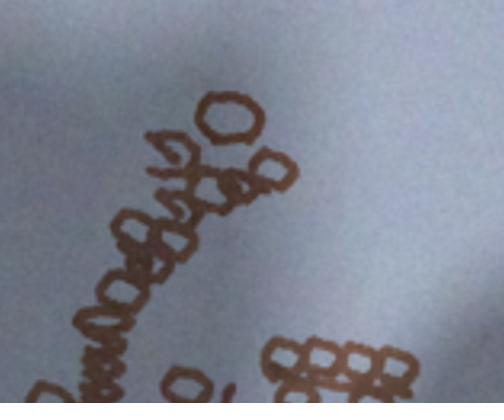

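move:
  target:
    - [0,0,0,0,0,0,1,0,0,0.02877,0,-0.03473,-0.20338,-0.9]
    - [0,0,0,0,0,0,1,0,0,0.02877,0,-0.01453,-0.21038,-0.9]
    - [0,0,0,0,0,0,1,0,0,0.04227,0,-0.00993,-0.21038,-0.9]
    - [0,0,0,0,0,0,1,0,0,0.04689,0,-0.00338,-0.21219,-0.9]
    - [0,0,0,0,0,0,1,0,0,0.04881,0,-0.00067,-0.21498,-0.9]
    - [0,0,0,0,0,0,1,0,0,0.02242,0,-0.02586,-0.21777,-0.9]
    - [0,0,0,0,0,0,1,0,0,0.0178,0,-0.03241,-0.21893,-0.9]
    - [0,0,0,0,0,0,1,0,0,0.01318,0,-0.03896,-0.2077,-0.9]
    - [0,0,0,0,0,0,1,0,0,0.01126,0,-0.04167,-0.20491,-0.9]
    - [0,0,0,0,0,0,1,0,0,0.03765,0,-0.01648,-0.20212,-0.9]
    - [0,0,0,0,0,0,1,0,0,0.04227,0,-0.00993,-0.20096,-0.9]
    - [0,0,0,0,0,0,1,0,0,0.0061,0,-0.00993,-0.20096,-0.9]
  speed: [0.4,0.05,0.06,0.04,0.035,0.2,0.04,0.1,0.035,0.2,0.04,0.15]
  blend: [0,0,0,0.002,0.002,0.002,0.002,0.002,0.002,0.002,0.002,0]
  cameras: []

Scene clock: 794.43 s.
left_arm: end_effector_position=(+0.3943, +0.3355, +0.1104) grip_measured=+1.000 grip_effort_nm=0.00 end_effector_quat_wxyz=(+0.619, -0.006, +0.785, +0.004) | right_arm: end_effector_position=(+0.3849, +0.1324, +0.0969) grip_measured=-0.642 grip_effort_nm=-1.03 end_effector_quat_wxyz=(+0.444, -0.371, +0.789, +0.205)
Joint names: [wrist pitch, wrist roll, shoulder, wrist yaw, elbow, waist]
Joint positions: left_arm=[1.014 -0.014 1.582 -0.053 0.332 -0.049 0.094] | right_arm=[0.136 -0.003 2.174 0.006 1.489 0.895 0.017]
Joint torques (N m): left_arm=[1.66 0.02 -6.31 -0.04 5.27 -0.34] | right_arm=[1.68 -0.05 -12.96 -0.04 9.68 0.59]
Heat: left arm: 45 °C; right arm: 46 °C.
Joint targets: left_arm=[1.021 -0.015 1.574 -0.052 0.340 -0.050] | right_arm=[0.152 -0.007 2.132 0.000 1.525 0.902]
move: off_target (right_arm); right_arm: the shoulder is farthest, 0.042 rad from its target
No camera images: "cameras" was empty.

move:
  target:
    - [0,0,0,0,0,0,1,0,0,0.03635,0,0.01456,-0.00893,-0.9]
    - [0,0,0,0,0,0,1,0,0,0.03635,0,0.01456,-0.01593,-0.9]
    - [0,0,0,0,0,0,1,0,0,0.04985,0,0.01916,-0.01593,-0.9]
    - [0,0,0,0,0,0,1,0,0,0.0554,0,0.02728,-0.01792,-0.9]
    - [0,0,0,0,0,0,1,0,0,0.0577,0,0.03064,-0.02121,-0.9]
    - [0,0,0,0,0,0,1,0,0,0.03248,0,0.00777,-0.02242,-0.9]
    - [0,0,0,0,0,0,1,0,0,0.03045,0,0.0048,-0.0245,-0.9]
    - [0,0,0,0,0,0,1,0,0,0.0249,0,-0.00332,-0.02587,-0.9]
    - [0,0,0,0,0,0,1,0,0,0.02287,0,-0.00629,-0.01571,-0.9]
    - [0,0,0,0,0,0,1,0,0,0.01935,0,-0.01144,-0.0145,-0.9]
    - [0,0,0,0,0,0,1,0,0,0.01705,0,-0.0148,-0.01121,-0.9]
    - [0,0,0,0,0,0,1,0,0,0.04227,0,0.00807,-0.01,-0.9]
    - [0,0,0,0,0,0,1,0,0,0.0443,0,0.01104,-0.00792,-0.9]
    - [0,0,0,0,0,0,1,0,0,0.04985,0,0.01916,-0.00655,-0.9]
    - [0,0,0,0,0,0,1,0,0,0.0132,0,0.01916,-0.00655,-0.9]
  speed: [0.3,0.05,0.06,0.05,0.03,0.25,0.03,0.05,0.1,0.05,0.03,0.25,0.035,0.05,0.15]
  blend: [0,0,0,0.002,0.002,0.002,0.002,0.002,0.002,0.002,0.002,0.002,0.002,0.002,0]
  cameras: []

Scene clock: 801.80 s.
left_arm: end_effector_position=(+0.3943, +0.3355, +0.1104) grip_measured=+1.000 grip_effort_nm=0.00 end_effector_quat_wxyz=(+0.619, -0.006, +0.785, +0.004) | right_arm: end_effector_position=(+0.3978, +0.1339, +0.0980) grip_measured=-0.642 grip_effort_nm=-1.03 end_effector_quat_wxyz=(+0.451, -0.364, +0.789, +0.205)
Joint names: [wrist pitch, wrist roll, shoulder, wrist yaw, elbow, waist]
Joint positions: left_arm=[1.014 -0.014 1.582 -0.053 0.332 -0.049 0.094] | right_arm=[0.138 -0.003 2.204 0.006 1.531 0.881 0.017]
Joint torques (N m): left_arm=[1.7 0.02 -6.53 -0.04 5.26 -0.25] | right_arm=[1.65 -0.05 -13.19 -0.04 9.8 0.57]
Heat: left arm: 45 °C; right arm: 47 °C.
Joint targets: left_arm=[1.021 -0.015 1.574 -0.052 0.340 -0.050] | right_arm=[0.152 -0.007 2.161 0.000 1.567 0.888]
move: off_target (right_arm); right_arm: the shoulder is farthest, 0.042 rad from its target
No camera images: "cameras" was empty.

move:
  target:
    - [0,0,0,0,0,0,1,0,0,-0.0328,0,-0.07137,-0.02248,-0.9]
    - [0,0,0,0,0,0,1,0,0,-0.0328,0,-0.05117,-0.02948,-0.9]
    - [0,0,0,0,0,0,1,0,0,0.00268,0,-0.04657,-0.02948,-0.9]
    - [0,0,0,0,0,0,1,0,0,0.00815,0,-0.03888,-0.03161,-0.9]
    - [0,0,0,0,0,0,1,0,0,0.01041,0,-0.0357,-0.03505,-0.9]
    - [0,0,0,0,0,0,1,0,0,-0.01363,0,-0.05855,-0.03631,-0.9]
    - [0,0,0,0,0,0,1,0,0,-0.01563,0,-0.06136,-0.03849,-0.9]
    - [0,0,0,0,0,0,1,0,0,-0.0211,0,-0.06905,-0.03992,-0.9]
    - [0,0,0,0,0,0,1,0,0,-0.0231,0,-0.07187,-0.02958,-0.9]
    - [0,0,0,0,0,0,1,0,0,-0.02657,0,-0.07674,-0.02832,-0.9]
    - [0,0,0,0,0,0,1,0,0,-0.02883,0,-0.07992,-0.02488,-0.9]
    - [0,0,0,0,0,0,1,0,0,-0.00479,0,-0.05707,-0.02362,-0.9]
    - [0,0,0,0,0,0,1,0,0,-0.00279,0,-0.05426,-0.02144,-0.9]
    - [0,0,0,0,0,0,1,0,0,0.00268,0,-0.04657,-0.02001,-0.9]
    - [0,0,0,0,0,0,1,0,0,-0.0328,0,-0.04657,-0.02001,-0.9]
  speed: [0.3,0.05,0.06,0.05,0.03,0.25,0.03,0.05,0.1,0.05,0.03,0.25,0.035,0.05,0.15]
  blend: [0,0,0,0.002,0.002,0.002,0.002,0.002,0.002,0.002,0.002,0.002,0.002,0.002,0]
  cameras: []

Scene clock: 810.70 s.
left_arm: end_effector_position=(+0.3943, +0.3355, +0.1104) grip_measured=+1.000 grip_effort_nm=0.00 end_effector_quat_wxyz=(+0.619, -0.006, +0.785, +0.004) | right_arm: end_effector_position=(+0.4024, +0.0986, +0.0965) grip_measured=-0.642 grip_effort_nm=-1.03 end_effector_quat_wxyz=(+0.444, -0.349, +0.803, +0.189)
Joint names: [wrist pitch, wrist roll, shoulder, wrist yaw, elbow, waist]
Joint positions: left_arm=[1.014 -0.014 1.582 -0.053 0.332 -0.049 0.094] | right_arm=[0.137 -0.003 2.129 0.006 1.428 0.837 0.017]
Joint torques (N m): left_arm=[1.66 0.04 -6.49 -0.03 5.16 -0.03] | right_arm=[1.64 -0.05 -12.55 -0.05 9.77 0.55]
Heat: left arm: 45 °C; right arm: 47 °C.
Joint targets: left_arm=[1.021 -0.015 1.574 -0.052 0.340 -0.050] | right_arm=[0.152 -0.007 2.088 0.000 1.464 0.843]
move: off_target (right_arm); right_arm: the shoulder is farthest, 0.041 rad from its target
No camera images: "cameras" was empty.

move:
  target:
    - [0,0,0,0,0,0,1,0,0,0,0,-0.0248,-0.0049,-0.9]
    - [0,0,0,0,0,0,1,0,0,0,0,-0.0046,-0.0119,-0.9]
    - [0,0,0,0,0,0,1,0,0,0.03548,0,0,-0.0119,-0.9]
    - [0,0,0,0,0,0,1,0,0,0.03822,0,0.00385,-0.01331,-0.9]
    - [0,0,0,0,0,0,1,0,0,0.03935,0,0.00544,-0.01504,-0.9]
    - [0,0,0,0,0,0,1,0,0,0.01444,0,-0.01863,-0.01677,-0.9]
    - [0,0,0,0,0,0,1,0,0,0.0117,0,-0.02248,-0.01748,-0.9]
    - [0,0,0,0,0,0,1,0,0,0.00896,0,-0.02633,-0.0066,-0.9]
    - [0,0,0,0,0,0,1,0,0,0.00783,0,-0.02792,-0.00487,-0.9]
    - [0,0,0,0,0,0,1,0,0,0.03274,0,-0.00385,-0.00314,-0.9]
    - [0,0,0,0,0,0,1,0,0,0.03548,0,0,-0.00243,-0.9]
    - [0,0,0,0,0,0,1,0,0,0,0,0,-0.00243,-0.9]
  speed: [0.3,0.05,0.06,0.04,0.035,0.2,0.04,0.1,0.035,0.2,0.04,0.15]
  blend: [0,0,0,0.002,0.002,0.002,0.002,0.002,0.002,0.002,0.002,0]
  cameras: []

Scene clock: 817.63 s.
left_arm: end_effector_position=(+0.3943, +0.3355, +0.1104) grip_measured=+1.000 grip_effort_nm=0.00 end_effector_quat_wxyz=(+0.619, -0.006, +0.785, +0.004) | right_arm: end_effector_position=(+0.4048, +0.0964, +0.0965) grip_measured=-0.642 grip_effort_nm=-1.03 end_effector_quat_wxyz=(+0.444, -0.347, +0.804, +0.188)
Joint names: [wrist pitch, wrist roll, shoulder, wrist yaw, elbow, waist]
Joint positions: left_arm=[1.014 -0.014 1.582 -0.053 0.332 -0.049 0.094] | right_arm=[0.138 -0.003 2.129 0.006 1.428 0.831 0.017]
Joint torques (N m): left_arm=[1.69 0.05 -6.28 -0.01 5.22 -0.12] | right_arm=[1.63 -0.04 -12.48 -0.05 9.72 0.57]
Heat: left arm: 45 °C; right arm: 47 °C.
Joint targets: left_arm=[1.021 -0.015 1.574 -0.052 0.340 -0.050] | right_arm=[0.152 -0.007 2.088 0.000 1.464 0.838]
move: off_target (right_arm); blend cut to 0.0019 rad at target 4, 0.0019 rad at target 5, 0.0019 rad at target 8, 0.0019 rad at target 9; right_arm: the shoulder is farthest, 0.041 rad from its target
No camera images: "cameras" was empty.

move:
  target:
    - [0,0,0,0,0,0,1,0,0,0.04049,0,0.02,-0.01144,-0.9]
    - [0,0,0,0,0,0,1,0,0,0.04049,0,0.02,-0.01844,-0.9]
    - [0,0,0,0,0,0,1,0,0,0.05399,0,0.0246,-0.01844,-0.9]
    - [0,0,0,0,0,0,1,0,0,0.06047,0,0.03371,-0.02073,-0.9]
    - [0,0,0,0,0,0,1,0,0,0.06315,0,0.03749,-0.02465,-0.9]
    - [0,0,0,0,0,0,1,0,0,0.03844,0,0.01457,-0.02609,-0.9]
    - [0,0,0,0,0,0,1,0,0,0.03607,0,0.01123,-0.02857,-0.9]
    - [0,0,0,0,0,0,1,0,0,0.02959,0,0.00212,-0.0302,-0.9]
    - [0,0,0,0,0,0,1,0,0,0.02722,0,-0.00122,-0.01993,-0.9]
    - [0,0,0,0,0,0,1,0,0,0.02311,0,-0.00699,-0.01849,-0.9]
    - [0,0,0,0,0,0,1,0,0,0.02043,0,-0.01077,-0.01457,-0.9]
    - [0,0,0,0,0,0,1,0,0,0.04514,0,0.01215,-0.01313,-0.9]
    - [0,0,0,0,0,0,1,0,0,0.04751,0,0.01549,-0.01065,-0.9]
    - [0,0,0,0,0,0,1,0,0,0.05399,0,0.0246,-0.00902,-0.9]
    - [0,0,0,0,0,0,1,0,0,0.01789,0,0.0246,-0.00902,-0.9]
  speed: [0.3,0.05,0.06,0.05,0.03,0.25,0.03,0.05,0.1,0.05,0.03,0.25,0.035,0.05,0.15]
  blend: [0,0,0,0.002,0.002,0.002,0.002,0.002,0.002,0.002,0.002,0.002,0.002,0.002,0]
  cameras: []

Scene clock: 825.20 s.
left_arm: end_effector_position=(+0.3943, +0.3355, +0.1104) grip_measured=+1.000 grip_effort_nm=0.00 end_effector_quat_wxyz=(+0.619, -0.006, +0.785, +0.004) | right_arm: end_effector_position=(+0.4222, +0.0970, +0.0965) grip_measured=-0.642 grip_effort_nm=-1.03 end_effector_quat_wxyz=(+0.452, -0.338, +0.804, +0.186)
Joint names: [wrist pitch, wrist roll, shoulder, wrist yaw, elbow, waist]
Joint positions: left_arm=[1.014 -0.014 1.582 -0.053 0.332 -0.049 0.094] | right_arm=[0.137 -0.004 2.17 0.006 1.483 0.811 0.017]
Joint torques (N m): left_arm=[1.63 0.04 -6.42 -0.06 5.09 -0.27] | right_arm=[1.67 -0.04 -12.98 -0.04 9.8 0.58]
Heat: left arm: 45 °C; right arm: 47 °C.
Joint targets: left_arm=[1.021 -0.015 1.574 -0.052 0.340 -0.050] | right_arm=[0.152 -0.008 2.128 0.000 1.518 0.818]
move: off_target (right_arm); right_arm: the shoulder is farthest, 0.042 rad from its target
No camera images: "cameras" was empty.

wait:
  seconds: 0
  cameras: ["cam_above"]

zoom_image:
  camera: "cam_above"
  region: [220, 180, 360, 285]

Scene clock: 831.27 s.
left_arm: end_effector_position=(+0.3943, +0.3355, +0.1104) grip_measured=+1.000 grip_effort_nm=0.00 end_effector_quat_wxyz=(+0.619, -0.006, +0.785, +0.004) | right_arm: end_effector_position=(+0.4222, +0.0970, +0.0965) grip_measured=-0.642 grip_effort_nm=-1.03 end_effector_quat_wxyz=(+0.452, -0.338, +0.804, +0.186)
Joint names: [wrist pitch, wrist roll, shoulder, wrist yaw, elbow, waist]
Joint positions: left_arm=[1.014 -0.014 1.582 -0.053 0.332 -0.049 0.094] | right_arm=[0.137 -0.004 2.17 0.006 1.483 0.811 0.017]
Joint torques (N m): left_arm=[1.67 0.03 -6.45 0 5.26 -0.03] | right_arm=[1.66 -0.04 -12.9 -0.04 9.76 0.57]
Heat: left arm: 45 °C; right arm: 47 °C.
Joint targets: left_arm=[1.021 -0.015 1.574 -0.052 0.340 -0.050] | right_arm=[0.152 -0.008 2.128 0.000 1.518 0.818]
Tool commands: left_gripper/opening=+1.0 right_gripper/opening=-0.9
Images, in order (width x height): cam_above 672x504.

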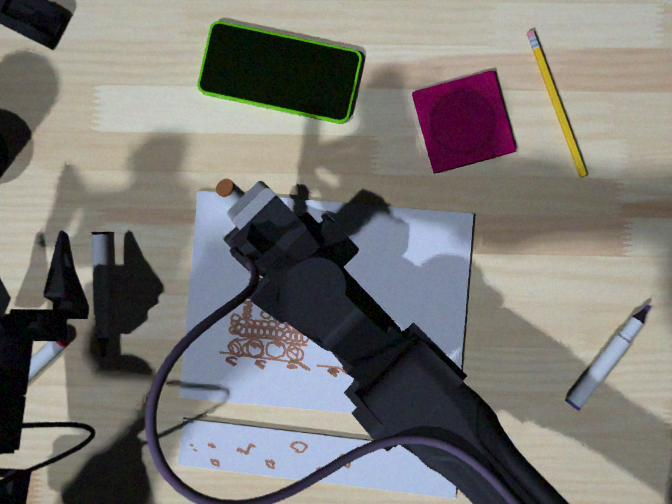

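Scaled by 3.600 from the camera's 672x504 image, which has a finer 960x720 frame.

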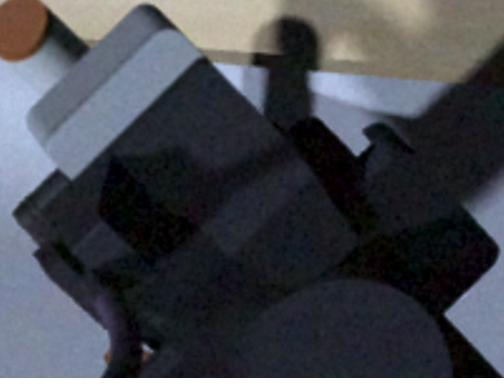

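move:
  target:
    - [0,0,0,0,0,0,1,0,0,-0.02469,0,-0.05925,-0.00155,-0.9]
    - [0,0,0,0,0,0,1,0,0,-0.02469,0,-0.03905,-0.00855,-0.9]
    - [0,0,0,0,0,0,1,0,0,0.01053,0,-0.03445,-0.00855,-0.9]
    - [0,0,0,0,0,0,1,0,0,0.01645,0,-0.02622,-0.01083,-0.9]
    - [0,0,0,0,0,0,1,0,0,0.0189,0,-0.02281,-0.0146,-0.9]
    - [0,0,0,0,0,0,1,0,0,-0.0049,0,-0.04569,-0.01598,-0.9]
    - [0,0,0,0,0,0,1,0,0,-0.00707,0,-0.0487,-0.01837,-0.9]
    - [0,0,0,0,0,0,1,0,0,-0.01299,0,-0.05693,-0.01993,-0.9]
    - [0,0,0,0,0,0,1,0,0,-0.01516,0,-0.05994,-0.00954,-0.9]
    - [0,0,0,0,0,0,1,0,0,-0.01891,0,-0.06516,-0.00816,-0.9]
    - [0,0,0,0,0,0,1,0,0,-0.02136,0,-0.06857,-0.00439,-0.9]
    - [0,0,0,0,0,0,1,0,0,0.00244,0,-0.04569,-0.00301,-0.9]
    - [0,0,0,0,0,0,1,0,0,0.00461,0,-0.04268,-0.00062,-0.9]
    - [0,0,0,0,0,0,1,0,0,0.01053,0,-0.03445,0.00094,-0.9]
    - [0,0,0,0,0,0,1,0,0,-0.02469,0,-0.03445,0.00094,-0.9]
  speed: [0.3,0.05,0.06,0.05,0.03,0.25,0.03,0.05,0.1,0.05,0.03,0.25,0.035,0.05,0.15]
  blend: [0,0,0,0.002,0.002,0.002,0.002,0.002,0.002,0.002,0.002,0.002,0.002,0.002,0]
  cameras: []

Scene clock: 839.60 s.
left_arm: end_effector_position=(+0.3943, +0.3355, +0.1104) grip_measured=+1.000 grip_effort_nm=0.00 end_effector_quat_wxyz=(+0.619, -0.006, +0.785, +0.004) | right_arm: end_effector_position=(+0.4089, +0.0853, +0.0957) grip_measured=-0.642 grip_effort_nm=-1.03 end_effector_quat_wxyz=(+0.443, -0.341, +0.809, +0.183)
Joint names: [wrist pitch, wrist roll, shoulder, wrist yaw, elbow, waist]
Joint positions: left_arm=[1.014 -0.014 1.582 -0.053 0.332 -0.049 0.094] | right_arm=[0.137 -0.004 2.113 0.006 1.406 0.813 0.017]
Joint torques (N m): left_arm=[1.65 0.06 -6.26 -0.08 5.2 -0.23] | right_arm=[1.65 -0.04 -12.22 -0.04 9.77 0.55]
Heat: left arm: 45 °C; right arm: 47 °C.
Joint targets: left_arm=[1.021 -0.015 1.574 -0.052 0.340 -0.050] | right_arm=[0.152 -0.007 2.073 0.000 1.442 0.820]
move: off_target (right_arm); right_arm: the shoulder is farthest, 0.040 rad from its target
No camera images: "cameras" was empty.

move:
  target:
    - [0,0,0,0,0,0,1,0,0,-0.00941,0,-0.03834,-0.01167,-0.9]
    - [0,0,0,0,0,0,1,0,0,-0.00941,0,-0.01814,-0.01867,-0.9]
    - [0,0,0,0,0,0,1,0,0,0.02545,0,-0.01354,-0.01867,-0.9]
    - [0,0,0,0,0,0,1,0,0,0.03183,0,-0.00472,-0.02113,-0.9]
    - [0,0,0,0,0,0,1,0,0,0.03447,0,-0.00107,-0.02525,-0.9]
    - [0,0,0,0,0,0,1,0,0,0.011,0,-0.02397,-0.02676,-0.9]
    - [0,0,0,0,0,0,1,0,0,0.00867,0,-0.0272,-0.02937,-0.9]
    - [0,0,0,0,0,0,1,0,0,0.00229,0,-0.03602,-0.03108,-0.9]
    - [0,0,0,0,0,0,1,0,0,-0.00005,0,-0.03925,-0.02062,-0.9]
    - [0,0,0,0,0,0,1,0,0,-0.00409,0,-0.04484,-0.01911,-0.9]
    - [0,0,0,0,0,0,1,0,0,-0.00673,0,-0.04849,-0.01499,-0.9]
    - [0,0,0,0,0,0,1,0,0,0.01674,0,-0.02559,-0.01348,-0.9]
    - [0,0,0,0,0,0,1,0,0,0.01907,0,-0.02236,-0.01087,-0.9]
    - [0,0,0,0,0,0,1,0,0,0.02545,0,-0.01354,-0.00916,-0.9]
    - [0,0,0,0,0,0,1,0,0,-0.00941,0,-0.01354,-0.00916,-0.9]
  speed: [0.3,0.05,0.06,0.05,0.03,0.25,0.03,0.05,0.1,0.05,0.03,0.25,0.035,0.05,0.15]
  blend: [0,0,0,0.002,0.002,0.002,0.002,0.002,0.002,0.002,0.002,0.002,0.002,0.002,0]
  cameras: []

Scene clock: 848.20 s.
left_arm: end_effector_position=(+0.3943, +0.3355, +0.1104) grip_measured=+1.000 grip_effort_nm=0.00 end_effector_quat_wxyz=(+0.619, -0.006, +0.785, +0.004) | right_arm: end_effector_position=(+0.4126, +0.0718, +0.0948) grip_measured=-0.642 grip_effort_nm=-1.03 end_effector_quat_wxyz=(+0.442, -0.333, +0.814, +0.177)
Joint names: [wrist pitch, wrist roll, shoulder, wrist yaw, elbow, waist]
Joint positions: left_arm=[1.014 -0.014 1.582 -0.053 0.332 -0.049 0.094] | right_arm=[0.137 -0.004 2.092 0.006 1.376 0.793 0.017]
Joint torques (N m): left_arm=[1.7 0.03 -6.35 0 5.16 -0.14] | right_arm=[1.65 -0.04 -12 -0.04 9.68 0.57]
Heat: left arm: 45 °C; right arm: 47 °C.
Joint targets: left_arm=[1.021 -0.015 1.574 -0.052 0.340 -0.050] | right_arm=[0.152 -0.007 2.052 0.000 1.412 0.800]
move: off_target (right_arm); right_arm: the shoulder is farthest, 0.040 rad from its target
No camera images: "cameras" was empty.

move:
  target: [0,0,0,0,0,0,1,0,0,0,0,0,-0.24,-0.9]
  speed: 0.8
  cameras: ["cam_above"]

zoom_image:
  camera: "cam_above"
  region: [215, 195, 345, 290]

Scene clock: 849.93 s.
left_arm: end_effector_position=(+0.3943, +0.3355, +0.1104) grip_measured=+1.000 grip_effort_nm=0.00 end_effector_quat_wxyz=(+0.619, -0.006, +0.785, +0.004) | right_arm: end_effector_position=(+0.5627, -0.1958, +0.0948) grip_measured=-0.642 grip_effort_nm=-1.03 end_effector_quat_wxyz=(+0.473, -0.108, +0.873, +0.054)
Joint names: [wrist pitch, wrist roll, shoulder, wrist yaw, elbow, waist]
Joint positions: left_arm=[1.014 -0.014 1.582 -0.053 0.332 -0.049 0.094] | right_arm=[0.137 -0.004 2.092 0.007 1.376 0.263 0.017]
Joint torques (N m): left_arm=[1.66 0.03 -6.24 -0.05 5.23 -0.13] | right_arm=[1.64 -0.04 -12.14 -0.06 9.7 0.32]
Heat: left arm: 45 °C; right arm: 47 °C.
Joint targets: left_arm=[1.021 -0.015 1.574 -0.052 0.340 -0.050] | right_arm=[0.152 -0.007 2.052 0.000 1.412 0.266]
move: off_target (right_arm); right_arm: the shoulder is farthest, 0.040 rad from its target
Images, in order (width x height): cam_above 672x504.

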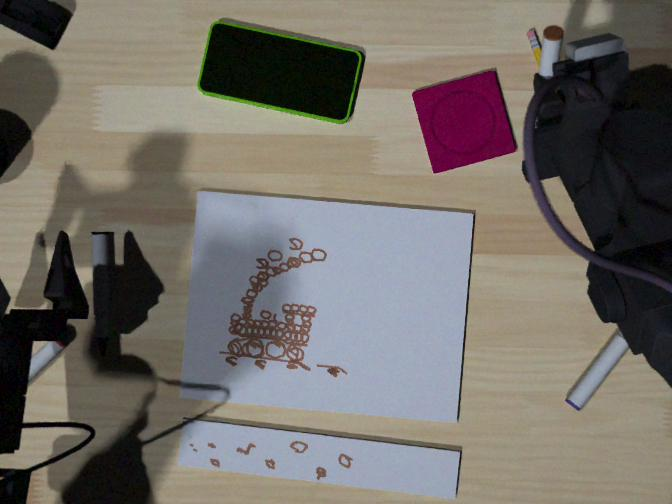

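Scaled by 3.877 from the camera's 672x504 image, which has a finer 960x720 frame.

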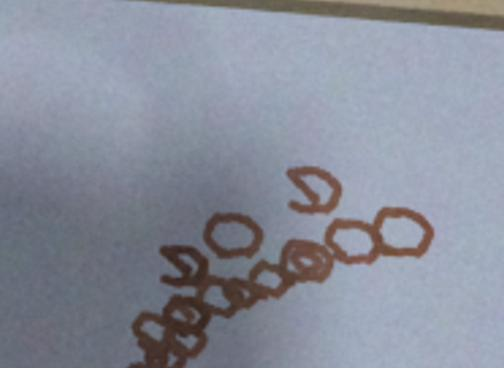

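zoom_image:
  camera: "cam_above"
  region: [285, 232, 309, 256]

zoom_image:
  camera: "cam_above"
  region: [250, 250, 278, 278]

Scaled by 21.000 from the camera's 672x504 image, which has a finer 960x720 frame.

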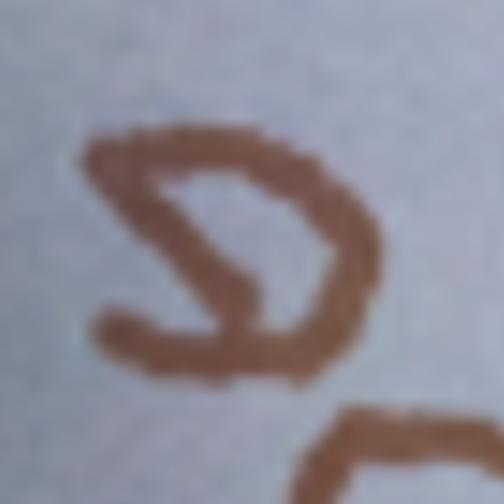

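Scaled by 18.000 from the camera's 672x504 image, which has a finer 960x720 frame.

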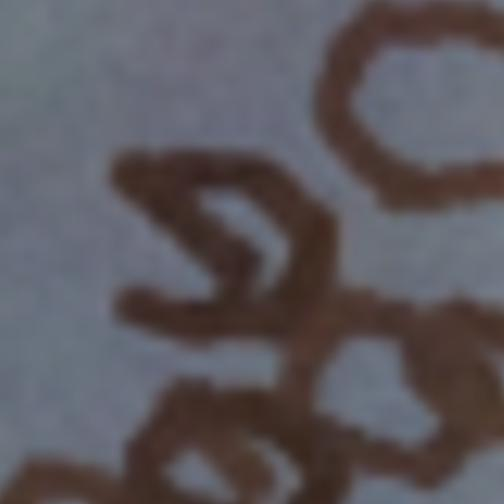

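move:
  target:
    - [0,0,0,0,0,0,1,0,0,-0.012,0,0,0.27,-0.9]
    - [0,0,0,0,0,0,1,0,0,0.07466,0,0.07383,0.2833,-0.9]
    - [0,0,0,0,0,0,1,0,0,0.04871,0,0.04503,0.2833,-0.9]
    - [0,0,0,0,0,0,1,0,0,0.04871,0,0.06523,0.2703,-0.9]
    - [0,0,0,0,0,0,1,0,0,0.08536,0,0.06983,0.2703,-0.9]
    - [0,0,0,0,0,0,1,0,0,0.09091,0,0.07795,0.26831,-0.9]
    - [0,0,0,0,0,0,1,0,0,0.09321,0,0.08131,0.26502,-0.9]
    - [0,0,0,0,0,0,1,0,0,0.06799,0,0.05844,0.26381,-0.9]
    - [0,0,0,0,0,0,1,0,0,0.06596,0,0.05547,0.26173,-0.9]
    - [0,0,0,0,0,0,1,0,0,0.05166,0,0.05547,0.26173,-0.9]
  speed: [0.8,0.3,0.2,0.1,0.06,0.05,0.03,0.25,0.03,0.15]
  blend: [0.05,0,0,0,0,0.002,0.002,0.002,0.002,0]
  cameras: []

Scene clock: 865.13 s.
left_arm: end_effector_position=(+0.3943, +0.3355, +0.1104) grip_measured=+1.000 grip_effort_nm=0.00 end_effector_quat_wxyz=(+0.619, -0.006, +0.785, +0.004) | right_arm: end_effector_position=(+0.4104, +0.1251, +0.0975) grip_measured=-0.642 grip_effort_nm=-1.03 end_effector_quat_wxyz=(+0.453, -0.355, +0.793, +0.201)
Joint names: [wrist pitch, wrist roll, shoulder, wrist yaw, elbow, waist]
Joint positions: left_arm=[1.014 -0.014 1.582 -0.053 0.332 -0.049 0.094] | right_arm=[0.137 -0.004 2.21 -0.002 1.539 0.854 0.017]
Joint torques (N m): left_arm=[1.66 0.03 -6.34 -0.05 5.2 -0.14] | right_arm=[1.66 -0.04 -13.24 0.03 6.24 -0.54]
Heat: left arm: 45 °C; right arm: 47 °C.
Joint targets: left_arm=[1.021 -0.015 1.574 -0.052 0.340 -0.050] | right_arm=[0.152 -0.007 2.167 0.000 1.535 0.848]
move: off_target (right_arm); right_arm: the shoulder is farthest, 0.043 rad from its target
No camera images: "cameras" was empty.

move:
  target:
    - [0,0,0,0,0,0,1,0,0,-0.01756,0,-0.03228,-0.01593,-0.9]
    - [0,0,0,0,0,0,1,0,0,-0.01756,0,-0.01208,-0.02293,-0.9]
    - [0,0,0,0,0,0,1,0,0,0.01854,0,-0.00748,-0.02293,-0.9]
    - [0,0,0,0,0,0,1,0,0,0.02502,0,0.00163,-0.02522,-0.9]
    - [0,0,0,0,0,0,1,0,0,0.0277,0,0.00541,-0.02914,-0.9]
    - [0,0,0,0,0,0,1,0,0,0.00299,0,-0.01751,-0.03058,-0.9]
    - [0,0,0,0,0,0,1,0,0,0.00062,0,-0.02085,-0.03306,-0.9]
    - [0,0,0,0,0,0,1,0,0,-0.01368,0,-0.02085,-0.03306,-0.9]
  speed: [0.3,0.1,0.06,0.05,0.03,0.25,0.03,0.15]
  blend: [0,0,0,0.002,0.002,0.002,0.002,0]
  cameras: []

Scene clock: 870.67 s.
left_arm: end_effector_position=(+0.3943, +0.3355, +0.1104) grip_measured=+1.000 grip_effort_nm=0.00 end_effector_quat_wxyz=(+0.619, -0.006, +0.785, +0.004) | right_arm: end_effector_position=(+0.4362, +0.0862, +0.0958) grip_measured=-0.642 grip_effort_nm=-1.03 end_effector_quat_wxyz=(+0.454, -0.327, +0.808, +0.182)
Joint names: [wrist pitch, wrist roll, shoulder, wrist yaw, elbow, waist]
Joint positions: left_arm=[1.014 -0.014 1.582 -0.053 0.332 -0.049 0.094] | right_arm=[0.138 -0.004 2.179 -0.001 1.493 0.781 0.017]
Joint torques (N m): left_arm=[1.65 0.03 -6.39 -0.04 5.22 -0.1] | right_arm=[1.65 -0.04 -13.11 0.01 6.2 -0.55]
Heat: left arm: 45 °C; right arm: 47 °C.
Joint targets: left_arm=[1.021 -0.015 1.574 -0.052 0.340 -0.050] | right_arm=[0.152 -0.007 2.136 0.000 1.489 0.774]
move: off_target (right_arm); right_arm: the shoulder is farthest, 0.043 rad from its target
No camera images: "cameras" was empty.

move:
  target:
    - [0,0,0,0,0,0,1,0,0,-0.01383,0,-0.02516,0.00189,-0.9]
    - [0,0,0,0,0,0,1,0,0,-0.01383,0,-0.00496,-0.00511,-0.9]
    - [0,0,0,0,0,0,1,0,0,0.02192,0,-0.00036,-0.00511,-0.9]
    - [0,0,0,0,0,0,1,0,0,0.02909,0,0.00968,-0.00762,-0.9]
    - [0,0,0,0,0,0,1,0,0,0.03206,0,0.01384,-0.01202,-0.9]
    - [0,0,0,0,0,0,1,0,0,0.00767,0,-0.00912,-0.01363,-0.9]
    - [0,0,0,0,0,0,1,0,0,0.00504,0,-0.0128,-0.01642,-0.9]
    - [0,0,0,0,0,0,1,0,0,-0.00213,0,-0.02284,-0.01825,-0.9]
    - [0,0,0,0,0,0,1,0,0,-0.00476,0,-0.02652,-0.00791,-0.9]
    - [0,0,0,0,0,0,1,0,0,-0.0093,0,-0.03288,-0.00629,-0.9]
    - [0,0,0,0,0,0,1,0,0,-0.01227,0,-0.03704,-0.00189,-0.9]
    - [0,0,0,0,0,0,1,0,0,0.01212,0,-0.01408,-0.00028,-0.9]
    - [0,0,0,0,0,0,1,0,0,0.01475,0,-0.0104,0.00251,-0.9]
    - [0,0,0,0,0,0,1,0,0,0.02192,0,-0.00036,0.00434,-0.9]
    - [0,0,0,0,0,0,1,0,0,-0.01383,0,-0.00036,0.00434,-0.9]
  speed: [0.3,0.1,0.06,0.05,0.03,0.25,0.03,0.05,0.1,0.05,0.03,0.25,0.035,0.05,0.15]
  blend: [0,0,0,0.002,0.002,0.002,0.002,0.002,0.002,0.002,0.002,0.002,0.002,0.002,0]
  cameras: []

Scene clock: 879.37 s.
left_arm: end_effector_position=(+0.3943, +0.3355, +0.1104) grip_measured=+1.000 grip_effort_nm=0.00 end_effector_quat_wxyz=(+0.619, -0.006, +0.785, +0.004) | right_arm: end_effector_position=(+0.4310, +0.0783, +0.0967) grip_measured=-0.642 grip_effort_nm=-1.03 end_effector_quat_wxyz=(+0.451, -0.327, +0.811, +0.180)
Joint names: [wrist pitch, wrist roll, shoulder, wrist yaw, elbow, waist]
Joint positions: left_arm=[1.014 -0.014 1.582 -0.053 0.332 -0.049 0.094] | right_arm=[0.138 -0.004 2.147 -0.001 1.452 0.777 0.017]
Joint torques (N m): left_arm=[1.69 0.04 -6.39 -0.03 5.24 -0.08] | right_arm=[1.63 -0.04 -12.66 0.02 9.76 0.57]
Heat: left arm: 45 °C; right arm: 47 °C.
Joint targets: left_arm=[1.021 -0.015 1.574 -0.052 0.340 -0.050] | right_arm=[0.152 -0.007 2.106 0.000 1.488 0.784]
move: off_target (right_arm); right_arm: the shoulder is farthest, 0.042 rad from its target
No camera images: "cameras" was empty.

move:
  target:
    - [0,0,0,0,0,0,1,0,0,-0.0148,0,-0.04561,-0.02449,-0.9]
    - [0,0,0,0,0,0,1,0,0,-0.0148,0,-0.02541,-0.03149,-0.9]
    - [0,0,0,0,0,0,1,0,0,0.02042,0,-0.02081,-0.03149,-0.9]
    - [0,0,0,0,0,0,1,0,0,0.02816,0,-0.00999,-0.03425,-0.9]
    - [0,0,0,0,0,0,1,0,0,0.03137,0,-0.0055,-0.03918,-0.9]
    - [0,0,0,0,0,0,1,0,0,0.00748,0,-0.0285,-0.04099,-0.9]
    - [0,0,0,0,0,0,1,0,0,0.00464,0,-0.03247,-0.04411,-0.9]
    - [0,0,0,0,0,0,1,0,0,-0.0031,0,-0.04329,-0.04615,-0.9]
    - [0,0,0,0,0,0,1,0,0,-0.00594,0,-0.04726,-0.0357,-0.9]
    - [0,0,0,0,0,0,1,0,0,-0.01084,0,-0.05411,-0.0339,-0.9]
    - [0,0,0,0,0,0,1,0,0,-0.01405,0,-0.0586,-0.02897,-0.9]
    - [0,0,0,0,0,0,1,0,0,0.00984,0,-0.0356,-0.02716,-0.9]
    - [0,0,0,0,0,0,1,0,0,0.01268,0,-0.03163,-0.02404,-0.9]
    - [0,0,0,0,0,0,1,0,0,0.02042,0,-0.02081,-0.022,-0.9]
    - [0,0,0,0,0,0,1,0,0,-0.0148,0,-0.02081,-0.022,-0.9]
  speed: [0.3,0.1,0.06,0.05,0.03,0.25,0.03,0.05,0.1,0.05,0.03,0.25,0.035,0.05,0.15]
  blend: [0,0,0,0.002,0.002,0.002,0.002,0.002,0.002,0.002,0.002,0.002,0.002,0.002,0]
  cameras: []

Scene clock: 888.37 s.
left_arm: end_effector_position=(+0.3943, +0.3355, +0.1104) grip_measured=+1.000 grip_effort_nm=0.00 end_effector_quat_wxyz=(+0.619, -0.006, +0.785, +0.004) | right_arm: end_effector_position=(+0.4428, +0.0494, +0.0956) grip_measured=-0.642 grip_effort_nm=-1.03 end_effector_quat_wxyz=(+0.450, -0.307, +0.822, +0.166)
Joint names: [wrist pitch, wrist roll, shoulder, wrist yaw, elbow, waist]
Joint positions: left_arm=[1.014 -0.014 1.582 -0.053 0.332 -0.049 0.094] | right_arm=[0.138 -0.004 2.113 0 1.405 0.728 0.017]
Joint torques (N m): left_arm=[1.69 0.03 -6.3 -0.03 5.15 -0.13] | right_arm=[1.63 -0.04 -12.29 0.01 9.81 0.55]
Heat: left arm: 45 °C; right arm: 47 °C.
Joint targets: left_arm=[1.021 -0.015 1.574 -0.052 0.340 -0.050] | right_arm=[0.152 -0.007 2.073 0.000 1.442 0.735]
move: off_target (right_arm); right_arm: the shoulder is farthest, 0.040 rad from its target
No camera images: "cameras" was empty.


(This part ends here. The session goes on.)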